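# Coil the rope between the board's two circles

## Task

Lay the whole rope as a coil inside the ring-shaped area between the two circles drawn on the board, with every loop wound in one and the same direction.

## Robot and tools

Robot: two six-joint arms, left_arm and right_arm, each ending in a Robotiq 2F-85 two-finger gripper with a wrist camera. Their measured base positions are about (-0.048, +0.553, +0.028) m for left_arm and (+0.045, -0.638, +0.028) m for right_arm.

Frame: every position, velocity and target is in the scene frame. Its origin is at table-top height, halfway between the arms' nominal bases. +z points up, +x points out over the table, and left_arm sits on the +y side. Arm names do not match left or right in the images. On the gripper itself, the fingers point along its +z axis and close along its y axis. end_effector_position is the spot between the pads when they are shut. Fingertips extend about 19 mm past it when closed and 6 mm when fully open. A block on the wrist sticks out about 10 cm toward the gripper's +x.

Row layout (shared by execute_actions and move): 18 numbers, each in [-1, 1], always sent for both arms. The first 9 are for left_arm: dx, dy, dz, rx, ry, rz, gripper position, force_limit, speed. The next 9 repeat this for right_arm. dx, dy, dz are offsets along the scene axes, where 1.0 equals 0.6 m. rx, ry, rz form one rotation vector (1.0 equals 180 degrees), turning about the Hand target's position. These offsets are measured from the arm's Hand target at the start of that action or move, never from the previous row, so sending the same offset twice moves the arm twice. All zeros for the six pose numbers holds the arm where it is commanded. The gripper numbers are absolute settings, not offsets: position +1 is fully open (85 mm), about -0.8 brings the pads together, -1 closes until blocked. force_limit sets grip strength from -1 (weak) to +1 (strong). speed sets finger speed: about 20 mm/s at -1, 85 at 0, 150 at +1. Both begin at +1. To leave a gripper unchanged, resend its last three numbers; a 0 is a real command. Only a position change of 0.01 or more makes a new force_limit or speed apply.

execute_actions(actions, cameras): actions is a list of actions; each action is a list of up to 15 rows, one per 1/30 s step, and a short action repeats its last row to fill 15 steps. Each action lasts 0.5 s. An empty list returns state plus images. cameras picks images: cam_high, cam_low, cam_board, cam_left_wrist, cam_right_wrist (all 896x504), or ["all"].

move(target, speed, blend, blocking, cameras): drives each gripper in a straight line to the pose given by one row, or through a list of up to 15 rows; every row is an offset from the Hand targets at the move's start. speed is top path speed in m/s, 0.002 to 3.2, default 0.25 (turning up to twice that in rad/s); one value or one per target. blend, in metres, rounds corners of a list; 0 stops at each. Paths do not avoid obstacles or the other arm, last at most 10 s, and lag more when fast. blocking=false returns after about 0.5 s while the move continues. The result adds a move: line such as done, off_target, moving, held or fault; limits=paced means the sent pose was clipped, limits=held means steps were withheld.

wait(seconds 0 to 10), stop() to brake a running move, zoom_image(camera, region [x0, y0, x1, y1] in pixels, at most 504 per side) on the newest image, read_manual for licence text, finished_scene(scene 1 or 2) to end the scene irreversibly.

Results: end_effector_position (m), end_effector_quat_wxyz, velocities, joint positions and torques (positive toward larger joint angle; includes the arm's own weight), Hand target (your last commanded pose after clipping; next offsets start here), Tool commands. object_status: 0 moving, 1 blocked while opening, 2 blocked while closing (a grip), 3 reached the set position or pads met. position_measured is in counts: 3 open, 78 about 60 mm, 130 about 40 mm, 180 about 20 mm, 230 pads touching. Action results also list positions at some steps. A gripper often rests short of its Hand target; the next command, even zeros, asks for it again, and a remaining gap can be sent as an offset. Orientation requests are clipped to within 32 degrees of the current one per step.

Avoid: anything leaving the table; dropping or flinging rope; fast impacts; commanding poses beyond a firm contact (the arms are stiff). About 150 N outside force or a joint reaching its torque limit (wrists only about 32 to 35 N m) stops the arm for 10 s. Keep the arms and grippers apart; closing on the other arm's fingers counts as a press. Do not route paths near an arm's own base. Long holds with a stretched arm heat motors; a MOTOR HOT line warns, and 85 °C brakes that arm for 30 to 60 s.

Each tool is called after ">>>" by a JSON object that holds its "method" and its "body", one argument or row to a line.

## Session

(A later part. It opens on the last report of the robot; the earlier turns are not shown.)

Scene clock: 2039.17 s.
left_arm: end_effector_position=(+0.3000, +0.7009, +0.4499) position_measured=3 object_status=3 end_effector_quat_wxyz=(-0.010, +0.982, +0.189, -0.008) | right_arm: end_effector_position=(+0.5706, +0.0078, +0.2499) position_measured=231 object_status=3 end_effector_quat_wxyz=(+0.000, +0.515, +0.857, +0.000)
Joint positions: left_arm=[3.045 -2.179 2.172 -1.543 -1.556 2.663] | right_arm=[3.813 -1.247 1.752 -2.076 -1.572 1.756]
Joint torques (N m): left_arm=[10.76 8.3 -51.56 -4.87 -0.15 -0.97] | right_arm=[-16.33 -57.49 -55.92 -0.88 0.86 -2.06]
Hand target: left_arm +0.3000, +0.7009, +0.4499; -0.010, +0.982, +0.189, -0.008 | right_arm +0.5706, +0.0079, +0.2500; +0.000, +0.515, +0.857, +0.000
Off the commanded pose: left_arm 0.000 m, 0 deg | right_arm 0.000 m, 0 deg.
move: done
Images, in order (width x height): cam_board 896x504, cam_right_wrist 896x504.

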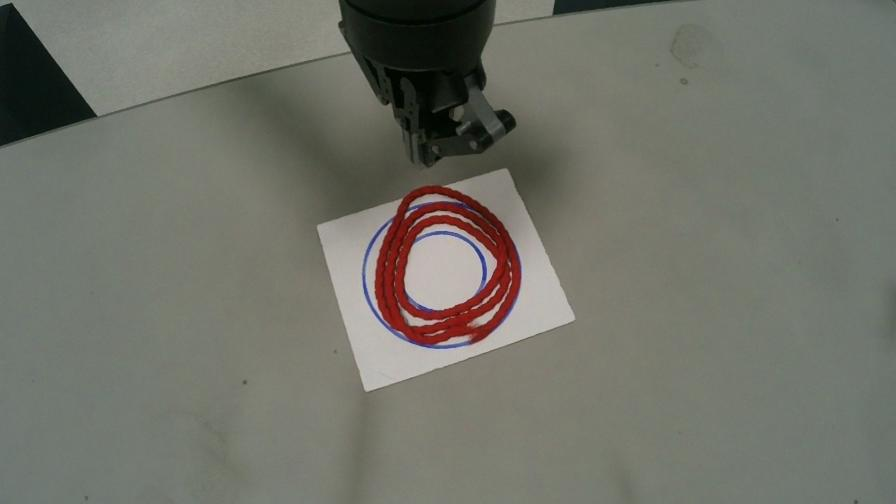

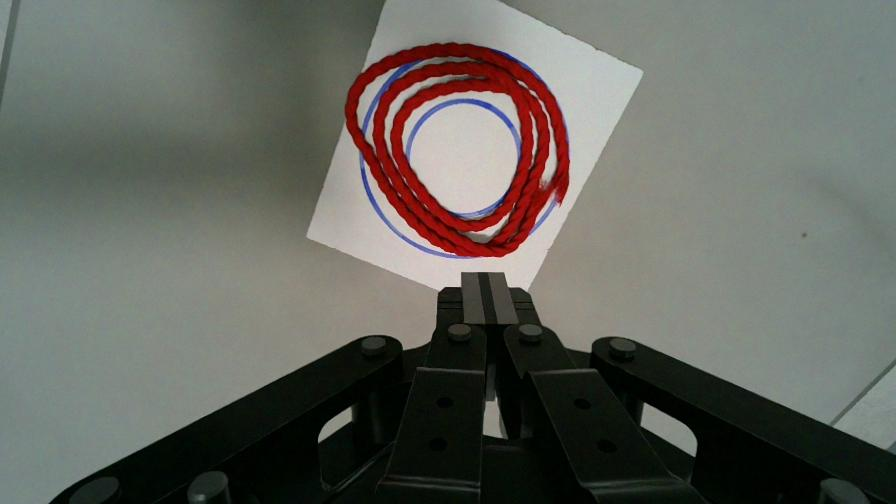

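>>> {"method": "move", "body": {
  "target": [
    [0,0,0,0,0,0,1,1,1, -0.0110,0.0207,-0.25,0,0,0.2333,-0.82,-0.8,0],
    [0,0,0,0,0,0,1,1,1, -0.0110,0.0207,-0.3633,0,0,0.2333,-0.82,-0.8,0],
    [0,0,0,0,0,0,1,1,1, -0.0338,-0.0420,-0.3633,0,0,0.2333,-0.82,-0.8,0],
    [0,0,0,0,0,0,1,1,1, -0.0110,0.0207,-0.3633,0,0,0.1111,-0.82,-0.8,0],
    [0,0,0,0,0,0,1,1,1, -0.0557,-0.0288,-0.3633,0,0,0.1111,-0.82,-0.8,0],
    [0,0,0,0,0,0,1,1,1, -0.0110,0.0207,-0.3633,0,0,0.1111,-0.82,-0.8,0]
  ],
  "speed": [0.3,0.15,0.035,0.2,0.035,0.15],
  "cameras": ["cam_right_wrist","cam_board"]
}}

>>> {"method": "zoom_image", "body": {
  "camera": "cam_board",
  "region": [340, 180, 560, 380]
}}

Scene clock: 2051.73 s.
left_arm: end_effector_position=(+0.3000, +0.7009, +0.4499) position_measured=3 object_status=3 end_effector_quat_wxyz=(-0.010, +0.982, +0.189, -0.008) | right_arm: end_effector_position=(+0.5640, +0.0202, +0.0320) position_measured=231 object_status=3 end_effector_quat_wxyz=(+0.000, +0.359, +0.933, +0.000)
Joint positions: left_arm=[3.045 -2.179 2.172 -1.543 -1.556 2.663] | right_arm=[3.829 -1.009 1.867 -2.429 -1.572 1.424]
Joint torques (N m): left_arm=[11.2 7.98 -51.62 -4.96 -0.14 -1.15] | right_arm=[30.89 -67.78 -44.4 -0.39 -0.03 1.52]
Hand target: left_arm +0.3000, +0.7009, +0.4499; -0.010, +0.982, +0.189, -0.008 | right_arm +0.5640, +0.0203, +0.0320; +0.000, +0.359, +0.933, +0.000
Off the commanded pose: left_arm 0.000 m, 0 deg | right_arm 0.000 m, 0 deg.
move: done
Images, in order (width x height): cam_board 896x504, cam_right_wrist 896x504.

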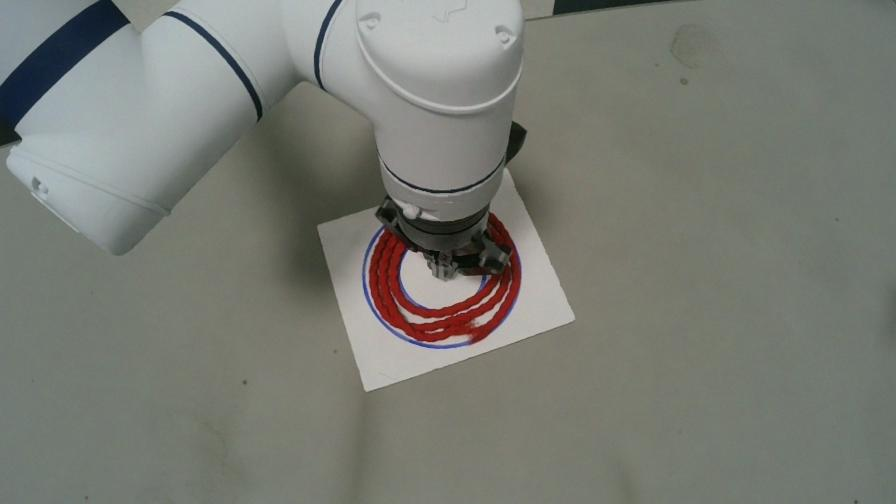

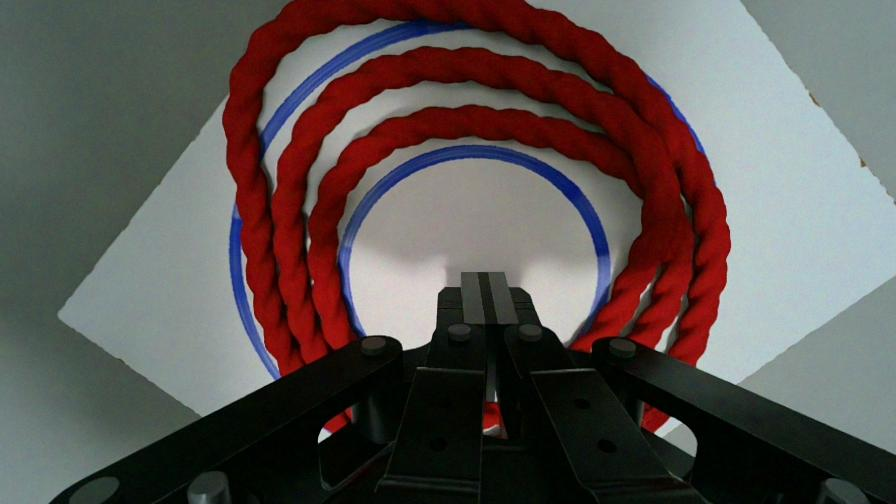

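Scaled by 2.291 from the camera's 896x504 image, which has a finer 1280x720 frame.

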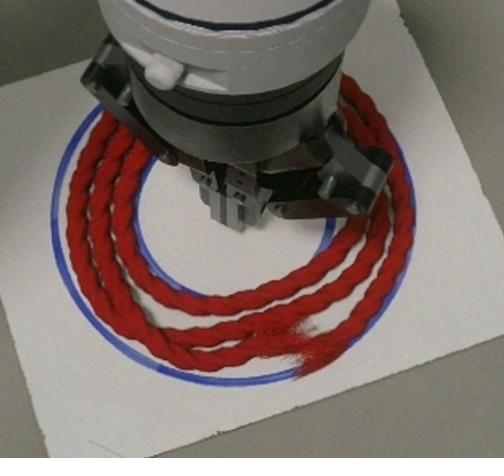

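>>> {"method": "move", "body": {
  "target": [
    [0,0,0,0,0,0,1,1,1, 0,0,0.14,0,0,0,-0.82,-0.8,0],
    [0,0,0,0,0,0,1,1,1, -0.1964,0.0526,0.14,0,0,-0.35,-0.82,-0.8,0],
    [0,0,0,0,0,0,1,1,1, -0.1964,0.0526,0,0,0,-0.35,-0.82,-0.8,0],
    [0,0,0,0,0,0,1,1,1, -0.1368,0.0367,0,0,0,-0.35,-0.82,-0.8,0],
    [0,0,0,0,0,0,1,1,1, -0.1964,0.0526,0,0,0,-0.35,-0.82,-0.8,0],
    [0,0,0,0,0,0,1,1,1, -0.1966,-0.0069,0,0,0,-0.2556,-0.82,-0.8,0],
    [0,0,0,0,0,0,1,1,1, -0.1416,-0.0049,0,0,0,-0.2556,-0.82,-0.8,0]
  ],
  "speed": [0.15,0.3,0.15,0.035,0.15,0.2,0.035],
  "cameras": ["cam_board"]
}}

>>> {"method": "zoom_image", "body": {
  "camera": "cam_board",
  "region": [340, 180, 560, 380]
}}

Scene clock: 2065.20 s.
left_arm: end_effector_position=(+0.3000, +0.7009, +0.4499) position_measured=3 object_status=3 end_effector_quat_wxyz=(-0.010, +0.982, +0.189, -0.008) | right_arm: end_effector_position=(+0.4789, +0.0173, +0.0320) position_measured=231 object_status=3 end_effector_quat_wxyz=(+0.000, +0.695, +0.719, +0.000)
Joint positions: left_arm=[3.045 -2.179 2.172 -1.543 -1.556 2.663] | right_arm=[3.898 -1.068 1.976 -2.478 -1.571 2.295]
Joint torques (N m): left_arm=[10.19 7.24 -52.37 -4.71 -0.37 -0.7] | right_arm=[-18.37 -58.98 -43.72 -0.64 1.08 -2.3]
Hand target: left_arm +0.3000, +0.7009, +0.4499; -0.010, +0.982, +0.189, -0.008 | right_arm +0.4791, +0.0173, +0.0320; +0.000, +0.695, +0.719, +0.000
Off the commanded pose: left_arm 0.000 m, 0 deg | right_arm 0.000 m, 0 deg.
move: done
Images, in order (width x height): cam_board 896x504.

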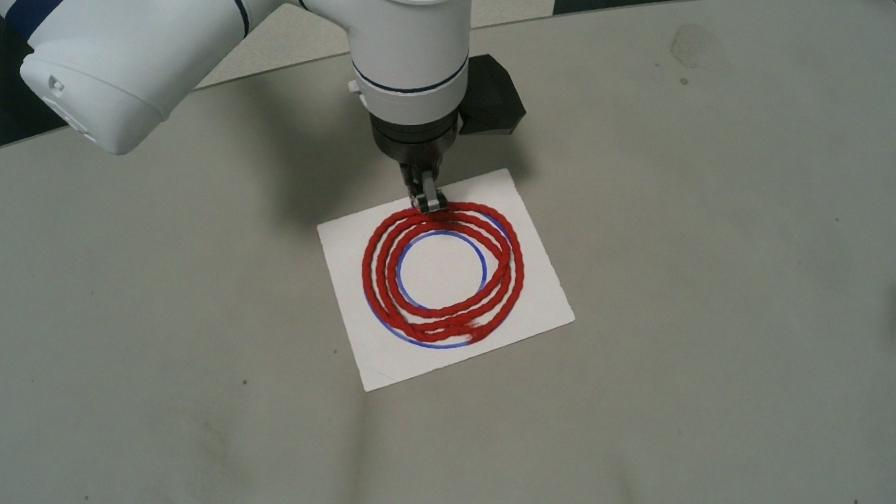

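Scaled by 2.291 from the camera's 896x504 image, which has a finer 1280x720 frame.

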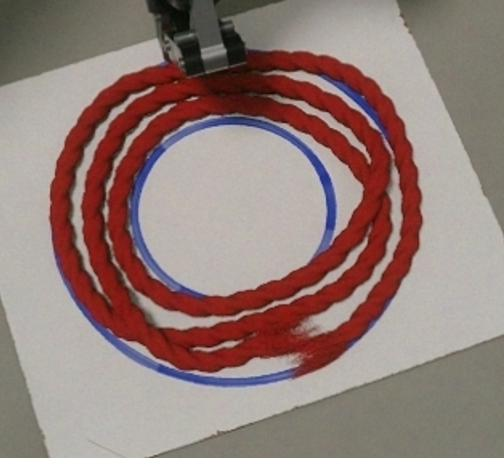

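>>> {"method": "move", "body": {
  "target": [
    [0,0,0,0,0,0,1,1,1, -0.0550,-0.0019,0,0,0,0,-0.82,-0.8,0],
    [0,0,0,0,0,0,1,1,1, -0.0550,-0.0019,0.14,0,0,0,-0.82,-0.8,0],
    [0,0,0,0,0,0,1,1,1, 0.1423,-0.0183,0.3633,0,0,0,-0.82,-0.8,0]
  ],
  "speed": [0.15,0.2,0.25],
  "cameras": ["cam_board","cam_right_wrist"]
}}

>>> {"method": "zoom_image", "body": {
  "camera": "cam_right_wrist",
  "region": [330, 20, 590, 280]
}}

>>> {"method": "zoom_image", "body": {
  "camera": "cam_board",
  "region": [340, 180, 560, 380]
}}

Scene clock: 2070.00 s.
left_arm: end_effector_position=(+0.3000, +0.7009, +0.4499) position_measured=3 object_status=3 end_effector_quat_wxyz=(-0.010, +0.982, +0.189, -0.008) | right_arm: end_effector_position=(+0.5644, +0.0064, +0.2500) position_measured=231 object_status=3 end_effector_quat_wxyz=(+0.000, +0.695, +0.719, +0.000)
Joint positions: left_arm=[3.045 -2.179 2.172 -1.543 -1.556 2.663] | right_arm=[3.816 -1.254 1.763 -2.078 -1.572 2.213]
Joint torques (N m): left_arm=[13.62 6.48 -51.34 -4.93 -0.07 -0.46] | right_arm=[-17.15 -56.28 -54.61 0.06 2.24 -2.16]
Hand target: left_arm +0.3000, +0.7009, +0.4499; -0.010, +0.982, +0.189, -0.008 | right_arm +0.5645, +0.0064, +0.2500; +0.000, +0.695, +0.719, +0.000
Off the commanded pose: left_arm 0.000 m, 0 deg | right_arm 0.000 m, 0 deg.
move: done
Images, in order (width x height): cam_board 896x504, cam_right_wrist 896x504.

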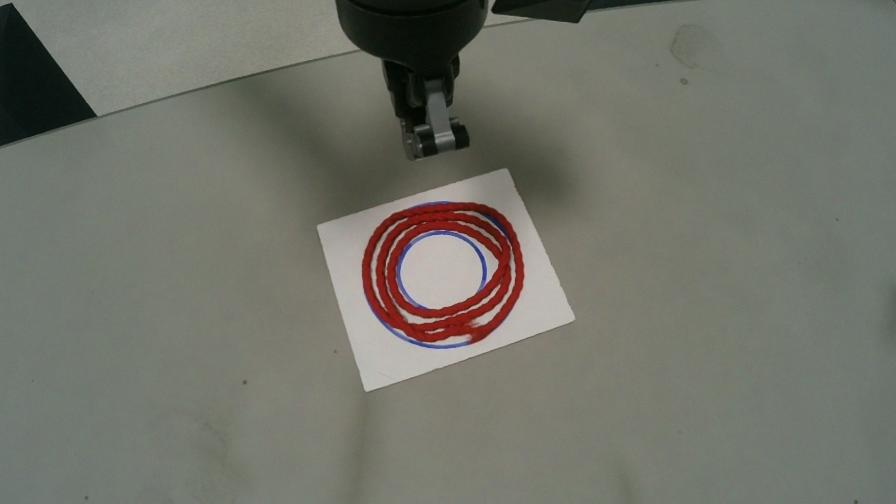

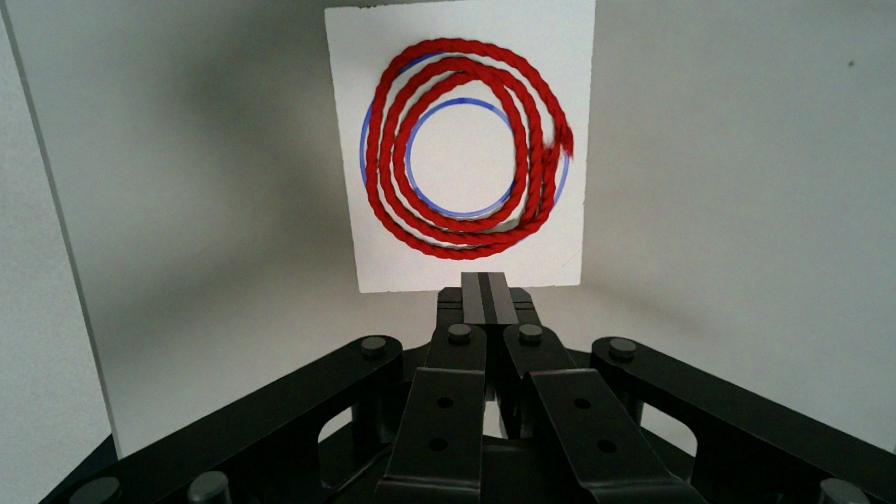

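Scaled by 1.938 from the camera's 896x504 image, which has a finer 1280x720 frame.

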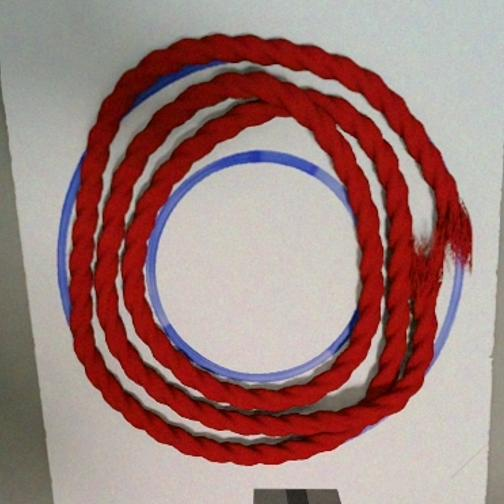

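Scaled by 2.291 from the camera's 896x504 image, which has a finer 1280x720 frame.

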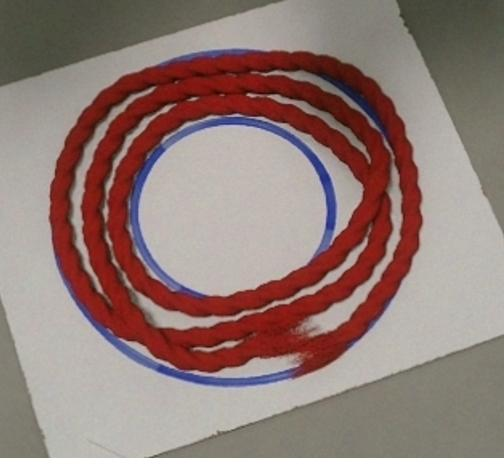

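>>> {"method": "move", "body": {
  "target": [
    [0,0,0,0,0,0,1,1,1, -0.0080,0.2297,-0.22,0,0,0,-0.82,-0.8,0],
    [0,0,0,0,0,0,1,1,1, -0.0080,0.2297,-0.3633,0,0,0,-0.82,-0.8,0],
    [0,0,0,0,0,0,1,1,1, -0.0060,0.1722,-0.3633,0,0,0,-0.82,-0.8,0],
    [0,0,0,0,0,0,1,1,1, -0.0080,0.2297,-0.3633,0,0,0,-0.82,-0.8,0],
    [0,0,0,0,0,0,1,1,1, -0.0647,0.2197,-0.3633,0,0,0.0889,-0.82,-0.8,0],
    [0,0,0,0,0,0,1,1,1, -0.0470,0.1650,-0.3633,0,0,0.0889,-0.82,-0.8,0],
    [0,0,0,0,0,0,1,1,1, -0.0647,0.2197,-0.3633,0,0,0.0889,-0.82,-0.8,0]
  ],
  "speed": [0.25,0.15,0.035,0.15,0.15,0.035,0.15]
}}

Scene clock: 2083.13 s.
left_arm: end_effector_position=(+0.3000, +0.7009, +0.4499) position_measured=3 object_status=3 end_effector_quat_wxyz=(-0.010, +0.982, +0.189, -0.008) | right_arm: end_effector_position=(+0.5257, +0.1380, +0.0320) position_measured=231 object_status=3 end_effector_quat_wxyz=(+0.000, +0.588, +0.809, +0.000)
Joint positions: left_arm=[3.045 -2.179 2.172 -1.543 -1.556 2.663] | right_arm=[3.96 -0.922 1.702 -2.35 -1.572 2.078]
Joint torques (N m): left_arm=[12.49 7.29 -51.3 -5.43 -0.3 -0.75] | right_arm=[28.81 -78.86 -46.47 -0.51 0.08 1.85]
Hand target: left_arm +0.3000, +0.7009, +0.4499; -0.010, +0.982, +0.189, -0.008 | right_arm +0.5256, +0.1382, +0.0320; +0.000, +0.588, +0.809, +0.000
Off the commanded pose: left_arm 0.000 m, 0 deg | right_arm 0.000 m, 0 deg.
move: done

>>> {"method": "move", "body": {
  "target": [
    [0,0,0,0,0,0,1,1,1, -0.0515,-0.0252,0,0,0,0.0889,-0.82,-0.8,0],
    [0,0,0,0,0,0,1,1,1, -0.0193,-0.0728,0,0,0,0.0889,-0.82,-0.8,0],
    [0,0,0,0,0,0,1,1,1, -0.0515,-0.0252,0,0,0,0.0889,-0.82,-0.8,0],
    [0,0,0,0,0,0,1,1,1, -0.0943,-0.0637,0,0,0,0.1778,-0.82,-0.8,0],
    [0,0,0,0,0,0,1,1,1, -0.0503,-0.1007,0,0,0,0.1778,-0.82,-0.8,0],
    [0,0,0,0,0,0,1,1,1, -0.0943,-0.0637,0,0,0,0.1778,-0.82,-0.8,0],
    [0,0,0,0,0,0,1,1,1, -0.0943,-0.0637,0.13,0,0,0.1778,-0.82,-0.8,0],
    [0,0,0,0,0,0,1,1,1, 0.0648,-0.2197,0.3633,0,0,-0.0889,-0.82,-0.8,0]
  ],
  "speed": [0.15,0.035,0.15,0.15,0.035,0.15,0.2,0.25],
  "cameras": ["cam_board","cam_right_wrist"]
}}

>>> {"method": "zoom_image", "body": {
  "camera": "cam_right_wrist",
  "region": [330, 20, 590, 280]
}}

>>> {"method": "zoom_image", "body": {
  "camera": "cam_board",
  "region": [340, 180, 560, 380]
}}

Scene clock: 2094.73 s.
left_arm: end_effector_position=(+0.3000, +0.7009, +0.4499) position_measured=3 object_status=3 end_effector_quat_wxyz=(-0.010, +0.982, +0.189, -0.008) | right_arm: end_effector_position=(+0.5645, +0.0064, +0.2500) position_measured=231 object_status=3 end_effector_quat_wxyz=(+0.000, +0.695, +0.719, +0.000)
Joint positions: left_arm=[3.045 -2.179 2.172 -1.543 -1.556 2.663] | right_arm=[3.816 -1.254 1.762 -2.078 -1.572 2.213]
Joint torques (N m): left_arm=[10.08 8.1 -50.34 -5.43 -0.61 -1.03] | right_arm=[-16.55 -94.28 -55.25 -0.24 0.09 1.04]
Hand target: left_arm +0.3000, +0.7009, +0.4499; -0.010, +0.982, +0.189, -0.008 | right_arm +0.5645, +0.0064, +0.2500; +0.000, +0.695, +0.719, +0.000
Off the commanded pose: left_arm 0.000 m, 0 deg | right_arm 0.000 m, 0 deg.
move: done
Images, in order (width x height): cam_board 896x504, cam_right_wrist 896x504.

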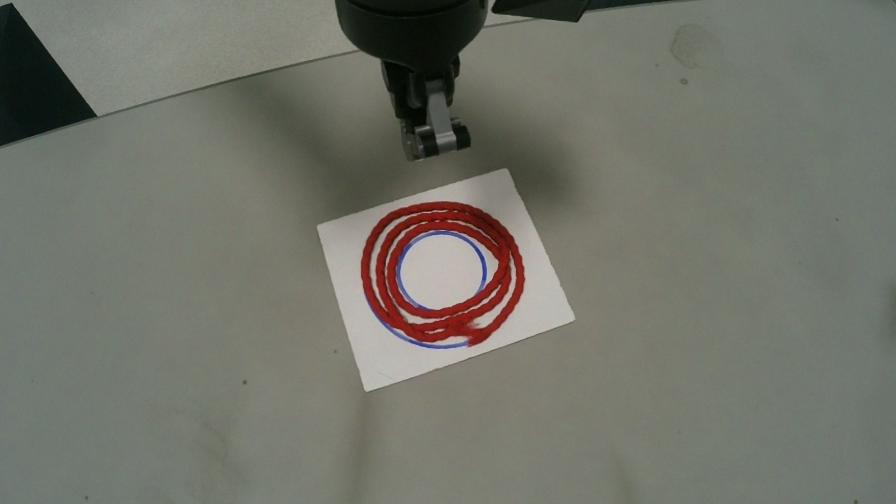

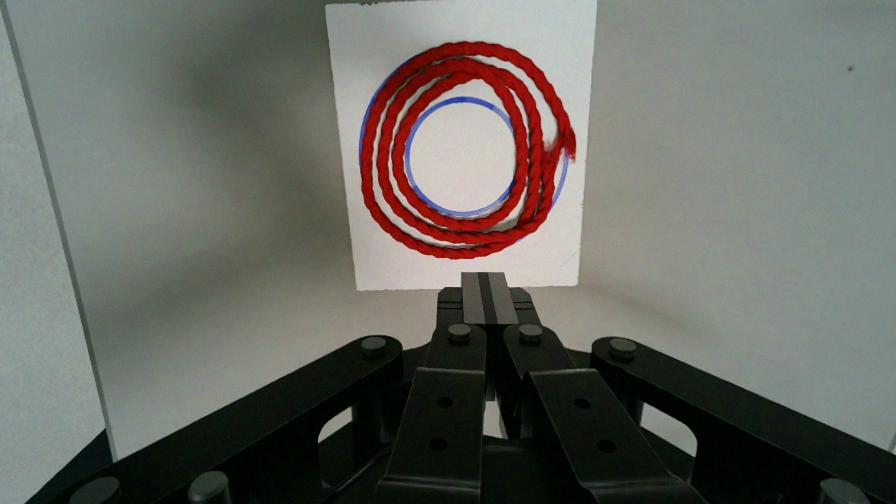

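Scaled by 1.938 from the camera's 896x504 image, which has a finer 1280x720 frame.

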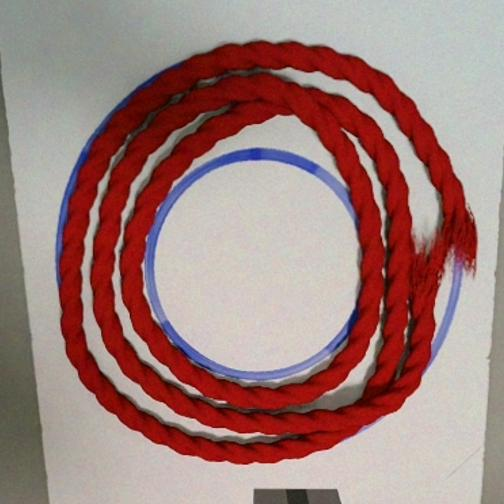

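Scaled by 2.291 from the camera's 896x504 image, which has a finer 1280x720 frame.

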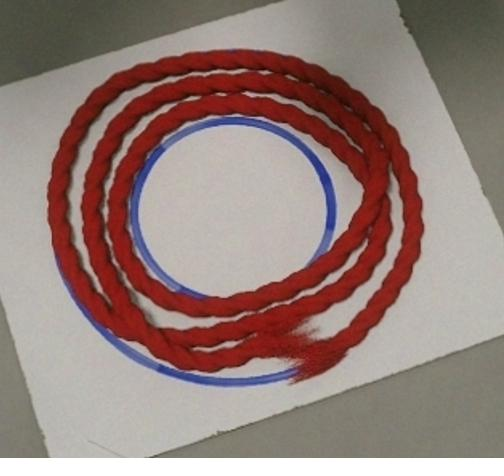

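>>> {"method": "move", "body": {
  "target": [
    [0,0,0,0,0,0,1,1,1, -0.0008,0.0232,-0.25,0,0,-0.0278,-0.82,-0.8,0],
    [0,0,0,0,0,0,1,1,1, -0.0008,0.0232,-0.3633,0,0,-0.0278,-0.82,-0.8,0],
    [0,0,0,0,0,0,1,1,1, 0.0615,0.0198,-0.3633,0,0,-0.0278,-0.82,-0.8,0],
    [0,0,0,0,0,0,1,1,1, -0.0008,0.0232,-0.3633,0,0,-0.0278,-0.82,-0.8,0],
    [0,0,0,0,0,0,1,1,1, -0.0008,0.0232,-0.23,0,0,-0.0278,-0.82,-0.8,0],
    [0,0,0,0,0,0,1,1,1, 0.0063,0.2297,-0.23,0,0,-0.0222,-0.82,-0.8,0],
    [0,0,0,0,0,0,1,1,1, 0.0063,0.2297,-0.3633,0,0,-0.0222,-0.82,-0.8,0],
    [0,0,0,0,0,0,1,1,1, 0.0043,0.1705,-0.3633,0,0,-0.0222,-0.82,-0.8,0]
  ],
  "speed": [0.25,0.15,0.035,0.15,0.15,0.25,0.15,0.035]
}}

Scene clock: 2111.83 s.
left_arm: end_effector_position=(+0.3000, +0.7009, +0.4499) position_measured=3 object_status=3 end_effector_quat_wxyz=(-0.010, +0.982, +0.189, -0.008) | right_arm: end_effector_position=(+0.5671, +0.1088, +0.0320) position_measured=231 object_status=3 end_effector_quat_wxyz=(+0.000, +0.720, +0.694, +0.000)
Joint positions: left_arm=[3.045 -2.179 2.172 -1.543 -1.556 2.663] | right_arm=[3.904 -0.924 1.706 -2.352 -1.571 2.371]
Joint torques (N m): left_arm=[12.16 8.58 -50.59 -4.92 -0.24 -1.03] | right_arm=[-16.34 -114.05 -31.39 -14.09 0.59 -2.47]
Hand target: left_arm +0.3000, +0.7009, +0.4499; -0.010, +0.982, +0.189, -0.008 | right_arm +0.5671, +0.1087, +0.0320; +0.000, +0.720, +0.694, +0.000
Off the commanded pose: left_arm 0.000 m, 0 deg | right_arm 0.000 m, 0 deg.
move: done

>>> {"method": "move", "body": {
  "target": [
    [0,0,0,0,0,0,1,1,1, 0.0020,0.0592,0,0,0,0,-0.82,-0.8,0],
    [0,0,0,0,0,0,1,1,1, 0.0723,0.0443,0,0,0,-0.1111,-0.82,-0.8,0],
    [0,0,0,0,0,0,1,1,1, 0.0502,-0.0105,0,0,0,-0.1111,-0.82,-0.8,0],
    [0,0,0,0,0,0,1,1,1, 0.0723,0.0443,0,0,0,-0.1111,-0.82,-0.8,0],
    [0,0,0,0,0,0,1,1,1, 0.1332,0.0062,0,0,0,-0.2222,-0.82,-0.8,0],
    [0,0,0,0,0,0,1,1,1, 0.0935,-0.0377,0,0,0,-0.2222,-0.82,-0.8,0],
    [0,0,0,0,0,0,1,1,1, 0.1332,0.0062,0,0,0,-0.2222,-0.82,-0.8,0],
    [0,0,0,0,0,0,1,1,1, 0.1738,-0.0440,0,0,0,-0.3222,-0.82,-0.8,0],
    [0,0,0,0,0,0,1,1,1, 0.1240,-0.0727,0,0,0,-0.3222,-0.82,-0.8,0]
  ],
  "speed": [0.2,0.2,0.035,0.2,0.2,0.035,0.2,0.2,0.035]
}}

Scene clock: 2124.53 s.
left_arm: end_effector_position=(+0.3000, +0.7009, +0.4499) position_measured=3 object_status=3 end_effector_quat_wxyz=(-0.010, +0.982, +0.189, -0.008) | right_arm: end_effector_position=(+0.6416, +0.0651, +0.0320) position_measured=231 object_status=3 end_effector_quat_wxyz=(+0.000, +0.966, +0.258, -0.001)
Joint positions: left_arm=[3.045 -2.179 2.172 -1.543 -1.556 2.663] | right_arm=[3.813 -0.911 1.681 -2.34 -1.57 3.292]
Joint torques (N m): left_arm=[10.23 7.4 -50.76 -4.54 -0.05 -0.97] | right_arm=[31.29 -115.03 -30.9 -14.04 0.33 1.55]
Hand target: left_arm +0.3000, +0.7009, +0.4499; -0.010, +0.982, +0.189, -0.008 | right_arm +0.6415, +0.0650, +0.0320; +0.000, +0.966, +0.258, -0.001
Off the commanded pose: left_arm 0.000 m, 0 deg | right_arm 0.000 m, 0 deg.
move: done

>>> {"method": "move", "body": {
  "target": [
    [0,0,0,0,0,0,1,1,1, 0.0498,0.0288,0,0,0,0,-0.82,-0.8,0],
    [0,0,0,0,0,0,1,1,1, 0.0498,0.0288,0.13,0,0,0,-0.82,-0.8,0],
    [0,0,0,0,0,0,1,1,1, -0.1493,-0.0862,0.3633,0,0,0,-0.82,-0.8,0]
  ],
  "speed": [0.2,0.25,0.3],
  "cameras": ["cam_board","cam_right_wrist"]
}}

>>> {"method": "zoom_image", "body": {
  "camera": "cam_right_wrist",
  "region": [330, 20, 590, 280]
}}

>>> {"method": "zoom_image", "body": {
  "camera": "cam_board",
  "region": [340, 180, 560, 380]
}}

Scene clock: 2129.40 s.
left_arm: end_effector_position=(+0.3000, +0.7009, +0.4499) position_measured=3 object_status=3 end_effector_quat_wxyz=(-0.010, +0.982, +0.189, -0.008) | right_arm: end_effector_position=(+0.5520, +0.0134, +0.2499) position_measured=231 object_status=3 end_effector_quat_wxyz=(+0.000, +0.966, +0.258, -0.001)
Joint positions: left_arm=[3.045 -2.179 2.172 -1.543 -1.556 2.663] | right_arm=[3.832 -1.257 1.767 -2.079 -1.57 3.311]
Joint torques (N m): left_arm=[12.22 9.48 -50.11 -4.87 -0.44 -1.2] | right_arm=[31.81 -94.06 -38.77 -0.31 2.55 1.76]
Hand target: left_arm +0.3000, +0.7009, +0.4499; -0.010, +0.982, +0.189, -0.008 | right_arm +0.5519, +0.0133, +0.2500; +0.000, +0.966, +0.258, -0.001
Off the commanded pose: left_arm 0.000 m, 0 deg | right_arm 0.000 m, 0 deg.
move: done
Images, in order (width x height): cam_board 896x504, cam_right_wrist 896x504.

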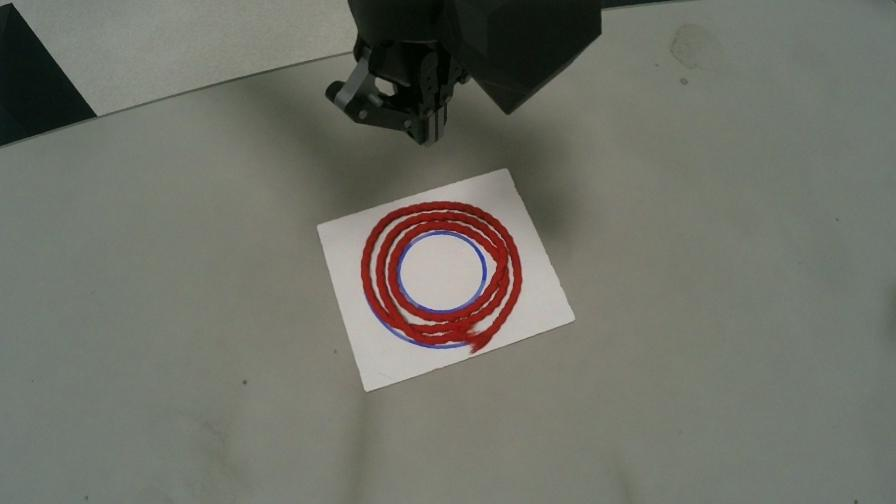

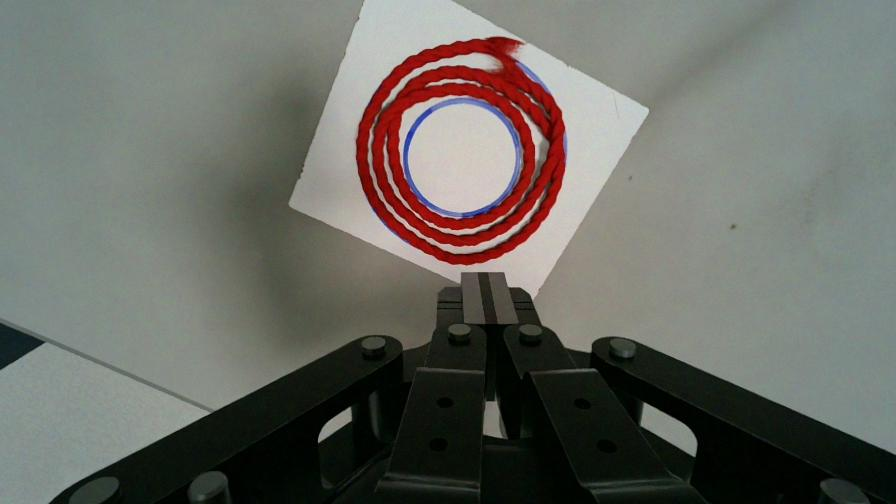

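Scaled by 1.938 from the camera's 896x504 image, which has a finer 1280x720 frame.

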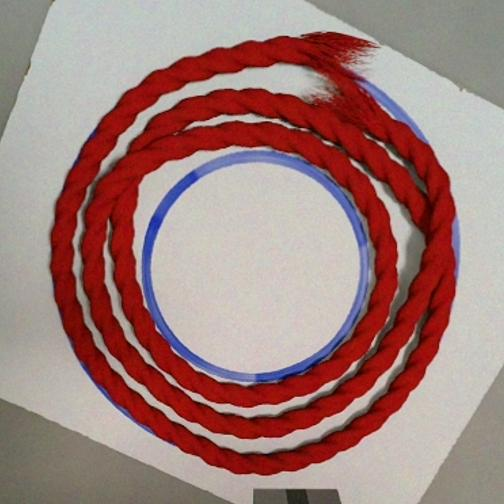

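Scaled by 2.291 from the camera's 896x504 image, which has a finer 1280x720 frame.

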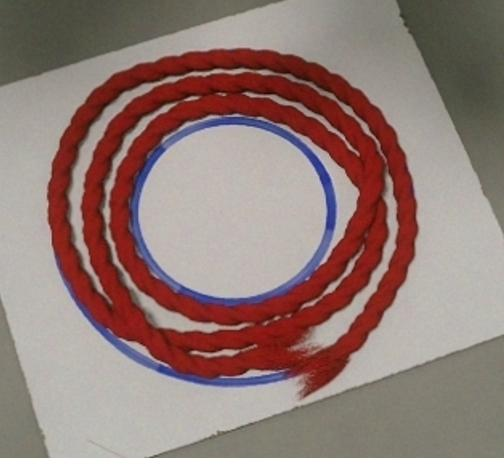

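>>> {"method": "move", "body": {
  "target": [
    [0,0,0,0,0,0,1,1,1, -0.0927,0.1728,-0.2,0,0,0.0278,-0.82,-0.8,0],
    [0,0,0,0,0,0,1,1,1, -0.0927,0.1728,-0.3633,0,0,0.0278,-0.82,-0.8,0],
    [0,0,0,0,0,0,1,1,1, -0.0622,0.1293,-0.3633,0,0,0.0278,-0.82,-0.8,0],
    [0,0,0,0,0,0,1,1,1, -0.0332,0.1438,-0.3633,0,0,-0.0444,-0.82,-0.8,0],
    [0,0,0,0,0,0,1,1,1, -0.0022,0.1523,-0.3633,0,0,-0.1167,-0.82,-0.8,0],
    [0,0,0,0,0,0,1,1,1, 0.0302,0.1538,-0.3633,0,0,-0.1889,-0.82,-0.8,0],
    [0,0,0,0,0,0,1,1,1, 0.0618,0.1480,-0.3633,0,0,-0.2611,-0.82,-0.8,0],
    [0,0,0,0,0,0,1,1,1, 0.0915,0.1350,-0.3633,0,0,-0.3333,-0.82,-0.8,0],
    [0,0,0,0,0,0,1,1,1, 0.1173,0.1158,-0.3633,0,0,-0.4056,-0.82,-0.8,0],
    [0,0,0,0,0,0,1,1,1, 0.1383,0.0913,-0.3633,0,0,-0.4778,-0.82,-0.8,0],
    [0,0,0,0,0,0,1,1,1, 0.1523,0.0650,-0.3633,0,0,-0.5444,-0.82,-0.8,0],
    [0,0,0,0,0,0,1,1,1, 0.1580,0.0410,-0.3633,0,0,-0.5444,-0.82,-0.8,0],
    [0,0,0,0,0,0,1,1,1, 0.2125,0.0525,-0.3633,0,0,-0.5444,-0.82,-0.8,0]
  ],
  "speed": [0.3,0.15,0.035,0.22,0.22,0.22,0.22,0.22,0.22,0.22,0.22,0.05,0.15],
  "blend": [0,0,0.002,0.003,0.003,0.003,0.003,0.003,0.003,0.003,0.003,0.002,0]
}}

Scene clock: 2148.57 s.
left_arm: end_effector_position=(+0.3000, +0.7009, +0.4499) position_measured=3 object_status=3 end_effector_quat_wxyz=(-0.010, +0.982, +0.189, -0.008) | right_arm: end_effector_position=(+0.6793, +0.0448, +0.0320) position_measured=231 object_status=3 end_effector_quat_wxyz=(+0.000, +0.829, -0.559, +0.000)
Joint positions: left_arm=[3.045 -2.179 2.172 -1.543 -1.556 2.663] | right_arm=[3.77 -0.9 1.659 -2.331 -1.57 4.959]
Joint torques (N m): left_arm=[10.1 6.09 -49.87 -4.96 -0.5 -1.11] | right_arm=[-18.03 -80.29 -47.19 -0.06 1.76 -2.06]
Hand target: left_arm +0.3000, +0.7009, +0.4499; -0.010, +0.982, +0.189, -0.008 | right_arm +0.6794, +0.0448, +0.0320; +0.000, +0.829, -0.559, +0.000
Off the commanded pose: left_arm 0.000 m, 0 deg | right_arm 0.000 m, 0 deg.
move: done

>>> {"method": "move", "body": {
  "target": [
    [0,0,0,0,0,0,1,1,1, 0,0,0.13,0,0,0,-0.82,-0.8,0],
    [0,0,0,0,0,0,1,1,1, -0.2010,-0.0192,0.3633,0,0,0,-0.82,-0.8,0]
  ],
  "speed": [0.25,0.3],
  "cameras": ["cam_board","cam_right_wrist"]
}}

>>> {"method": "zoom_image", "body": {
  "camera": "cam_right_wrist",
  "region": [330, 20, 590, 280]
}}

>>> {"method": "zoom_image", "body": {
  "camera": "cam_board",
  "region": [340, 180, 560, 380]
}}

Scene clock: 2152.43 s.
left_arm: end_effector_position=(+0.3000, +0.7009, +0.4499) position_measured=3 object_status=3 end_effector_quat_wxyz=(-0.010, +0.982, +0.189, -0.008) | right_arm: end_effector_position=(+0.5589, +0.0333, +0.2498) position_measured=231 object_status=3 end_effector_quat_wxyz=(+0.000, +0.829, -0.559, +0.000)
Joint positions: left_arm=[3.045 -2.179 2.172 -1.543 -1.556 2.663] | right_arm=[3.845 -1.228 1.727 -2.07 -1.57 5.035]
Joint torques (N m): left_arm=[8.66 5.54 -50.23 -5.1 -0.22 -2.19] | right_arm=[33.12 -97.15 -38.83 -0.18 0.15 1.64]
Hand target: left_arm +0.3000, +0.7009, +0.4499; -0.010, +0.982, +0.189, -0.008 | right_arm +0.5588, +0.0333, +0.2500; +0.000, +0.829, -0.559, +0.000
Off the commanded pose: left_arm 0.000 m, 0 deg | right_arm 0.000 m, 0 deg.
move: done
Images, in order (width x height): cam_board 896x504, cam_right_wrist 896x504.

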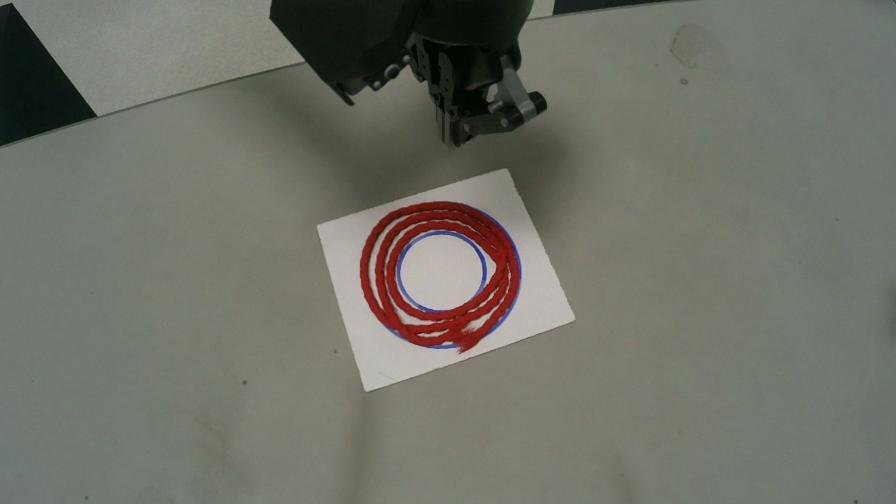

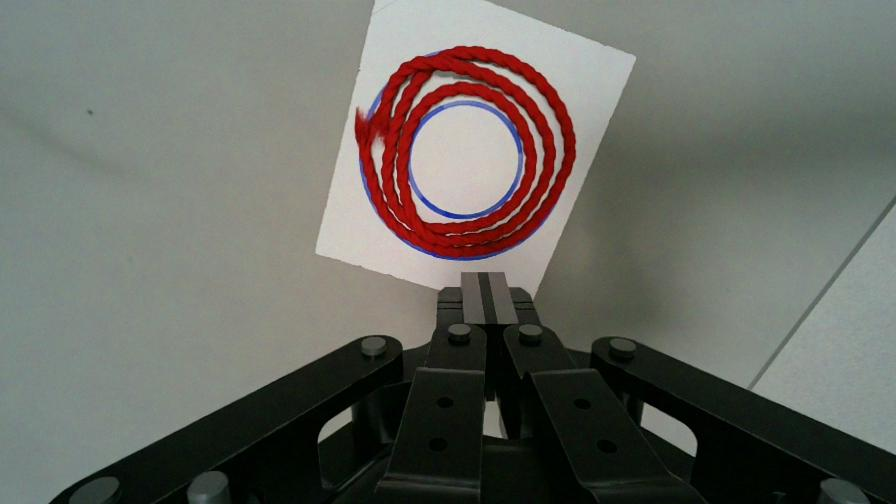

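Scaled by 1.938 from the camera's 896x504 image, which has a finer 1280x720 frame.

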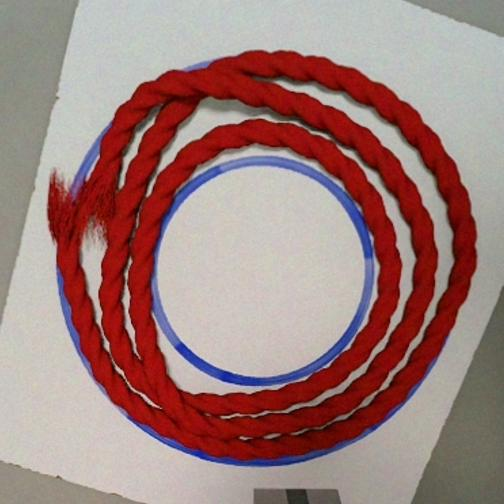

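Scaled by 2.291 from the camera's 896x504 image, which has a finer 1280x720 frame.

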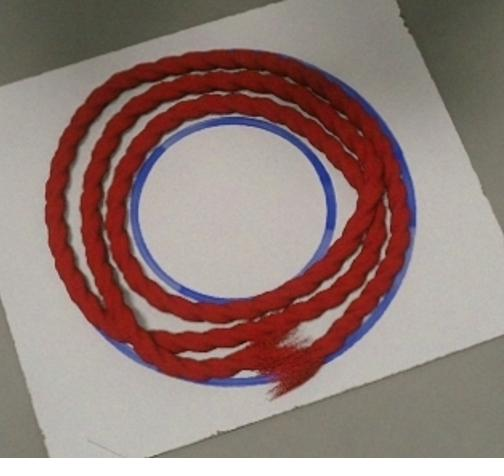

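>>> {"method": "move", "body": {
  "target": [
    [0,0,0,0,0,0,1,1,1, -0.1280,-0.1632,-0.23,0,0,0.1333,-0.82,-0.8,0],
    [0,0,0,0,0,0,1,1,1, -0.1280,-0.1632,-0.3633,0,0,0.1333,-0.82,-0.8,0],
    [0,0,0,0,0,0,1,1,1, -0.0900,-0.1238,-0.3633,0,0,0.1333,-0.82,-0.8,0],
    [0,0,0,0,0,0,1,1,1, -0.1280,-0.1632,-0.3633,0,0,0.1333,-0.82,-0.8,0],
    [0,0,0,0,0,0,1,1,1, -0.1665,-0.1110,-0.3633,0,0,0.0278,-0.82,-0.8,0],
    [0,0,0,0,0,0,1,1,1, -0.1173,-0.0858,-0.3633,0,0,0.0278,-0.82,-0.8,0],
    [0,0,0,0,0,0,1,1,1, -0.1665,-0.1110,-0.3633,0,0,0.0278,-0.82,-0.8,0],
    [0,0,0,0,0,0,1,1,1, -0.1862,-0.0490,-0.3633,0,0,-0.0778,-0.82,-0.8,0],
    [0,0,0,0,0,0,1,1,1, -0.1325,-0.0415,-0.3633,0,0,-0.0778,-0.82,-0.8,0]
  ],
  "speed": [0.3,0.2,0.035,0.2,0.2,0.035,0.2,0.2,0.035]
}}

Scene clock: 2167.67 s.
left_arm: end_effector_position=(+0.3000, +0.7009, +0.4499) position_measured=3 object_status=3 end_effector_quat_wxyz=(-0.010, +0.982, +0.189, -0.008) | right_arm: end_effector_position=(+0.4792, +0.0084, +0.0320) position_measured=231 object_status=3 end_effector_quat_wxyz=(+0.000, +0.754, -0.656, +0.000)
Joint positions: left_arm=[3.045 -2.179 2.172 -1.543 -1.556 2.663] | right_arm=[3.888 -1.076 1.992 -2.488 -1.57 5.323]
Joint torques (N m): left_arm=[12.56 7.59 -50.61 -5.26 -0.27 -1.74] | right_arm=[-16.87 -58.51 -43.29 -0.49 0.87 -1.96]
Hand target: left_arm +0.3000, +0.7009, +0.4499; -0.010, +0.982, +0.189, -0.008 | right_arm +0.4793, +0.0084, +0.0320; +0.000, +0.754, -0.656, +0.000
Off the commanded pose: left_arm 0.000 m, 0 deg | right_arm 0.000 m, 0 deg.
move: done

>>> {"method": "move", "body": {
  "target": [
    [0,0,0,0,0,0,1,1,1, -0.0537,-0.0075,0,0,0,0,-0.82,-0.8,0],
    [0,0,0,0,0,0,1,1,1, -0.0537,-0.0075,0.14,0,0,0,-0.82,-0.8,0],
    [0,0,0,0,0,0,1,1,1, 0.3320,0.0673,0.14,0,0,0.0333,-0.82,-0.8,0],
    [0,0,0,0,0,0,1,1,1, 0.3320,0.0673,0,0,0,0.0333,-0.82,-0.8,0],
    [0,0,0,0,0,0,1,1,1, 0.2767,0.0537,0,0,0,0.0333,-0.82,-0.8,0],
    [0,0,0,0,0,0,1,1,1, 0.3320,0.0673,0,0,0,0.0333,-0.82,-0.8,0],
    [0,0,0,0,0,0,1,1,1, 0.3377,0.0267,0,0,0,-0.0333,-0.82,-0.8,0],
    [0,0,0,0,0,0,1,1,1, 0.2795,0.0247,0,0,0,-0.0333,-0.82,-0.8,0]
  ],
  "speed": [0.2,0.25,0.35,0.2,0.035,0.2,0.2,0.035]
}}

Scene clock: 2177.90 s.
left_arm: end_effector_position=(+0.3000, +0.7009, +0.4499) position_measured=3 object_status=3 end_effector_quat_wxyz=(-0.010, +0.982, +0.189, -0.008) | right_arm: end_effector_position=(+0.6472, +0.0232, +0.0320) position_measured=231 object_status=3 end_effector_quat_wxyz=(+0.000, +0.719, -0.695, +0.000)
Joint positions: left_arm=[3.045 -2.179 2.172 -1.543 -1.556 2.663] | right_arm=[3.771 -0.945 1.745 -2.372 -1.57 5.31]
Joint torques (N m): left_arm=[10.92 7.44 -48.8 -5.26 -0.13 -2.47] | right_arm=[30.25 -111.02 -29.75 -13.88 0.05 1.72]
Hand target: left_arm +0.3000, +0.7009, +0.4499; -0.010, +0.982, +0.189, -0.008 | right_arm +0.6470, +0.0232, +0.0320; +0.000, +0.719, -0.695, +0.000
Off the commanded pose: left_arm 0.000 m, 0 deg | right_arm 0.000 m, 0 deg.
move: done

>>> {"method": "move", "body": {
  "target": [
    [0,0,0,0,0,0,1,1,1, 0.0583,0.0020,0,0,0,0,-0.82,-0.8,0],
    [0,0,0,0,0,0,1,1,1, 0.0583,0.0020,0.13,0,0,0,-0.82,-0.8,0],
    [0,0,0,0,0,0,1,1,1, -0.1470,0.0168,0.3633,0,0,0.1111,-0.82,-0.8,0]
  ],
  "speed": [0.2,0.25,0.3],
  "cameras": ["cam_board","cam_right_wrist"]
}}

>>> {"method": "zoom_image", "body": {
  "camera": "cam_right_wrist",
  "region": [330, 20, 590, 280]
}}

>>> {"method": "zoom_image", "body": {
  "camera": "cam_board",
  "region": [340, 180, 560, 380]
}}

Scene clock: 2183.30 s.
left_arm: end_effector_position=(+0.3000, +0.7009, +0.4499) position_measured=3 object_status=3 end_effector_quat_wxyz=(-0.010, +0.982, +0.189, -0.008) | right_arm: end_effector_position=(+0.5589, +0.0333, +0.2498) position_measured=231 object_status=3 end_effector_quat_wxyz=(+0.000, +0.829, -0.560, +0.000)
Joint positions: left_arm=[3.045 -2.179 2.172 -1.543 -1.556 2.663] | right_arm=[3.845 -1.228 1.727 -2.07 -1.57 5.035]
Joint torques (N m): left_arm=[12.32 9.07 -50.16 -4.8 -0.14 -1.94] | right_arm=[31.52 -94.6 -38.61 -0.28 2.44 -1.8]
Hand target: left_arm +0.3000, +0.7009, +0.4499; -0.010, +0.982, +0.189, -0.008 | right_arm +0.5588, +0.0333, +0.2500; +0.000, +0.829, -0.559, +0.000
Off the commanded pose: left_arm 0.000 m, 0 deg | right_arm 0.000 m, 0 deg.
move: done
Images, in order (width x height): cam_board 896x504, cam_right_wrist 896x504.

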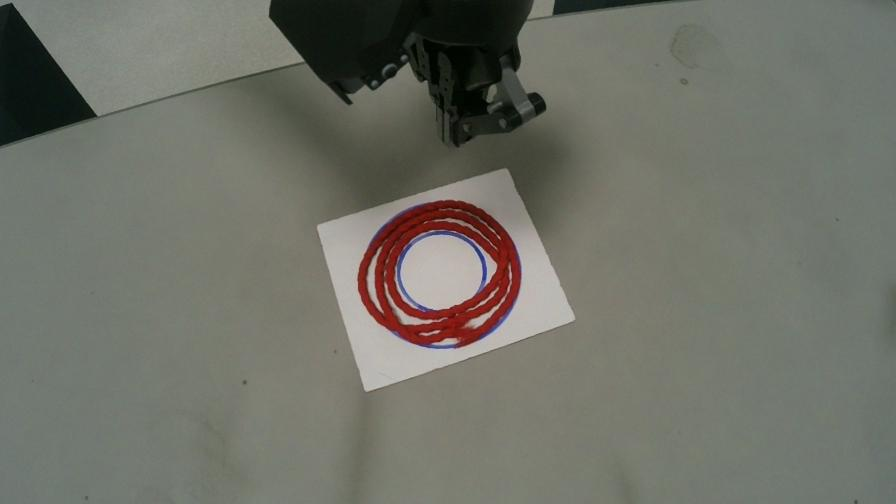

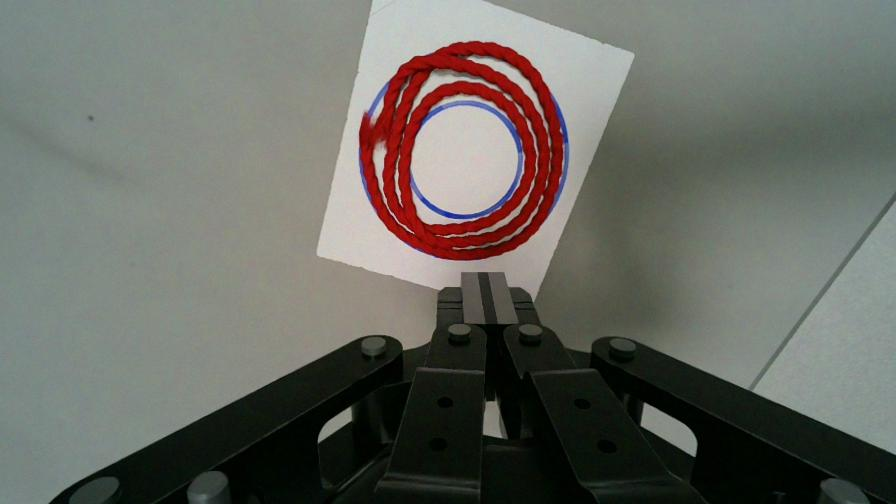

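Scaled by 1.938 from the camera's 896x504 image, which has a finer 1280x720 frame.

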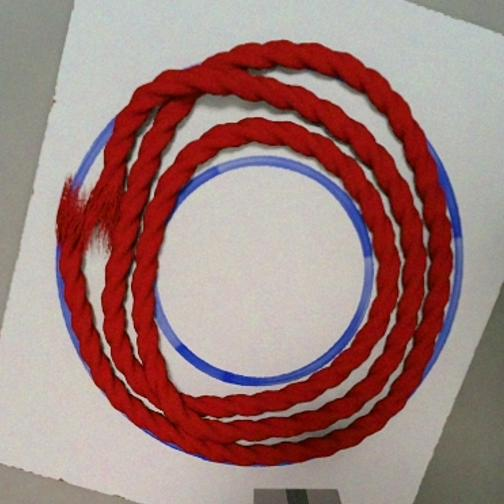

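Scaled by 2.291 from the camera's 896x504 image, which has a finer 1280x720 frame.

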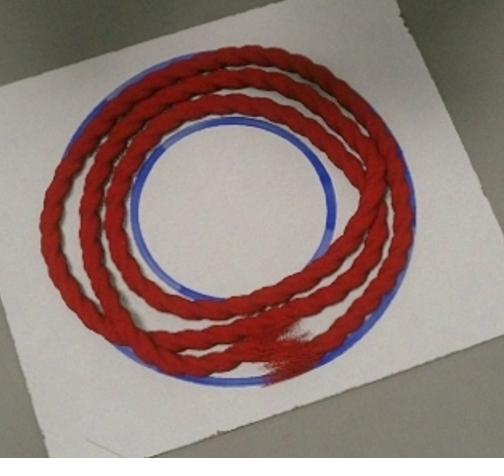

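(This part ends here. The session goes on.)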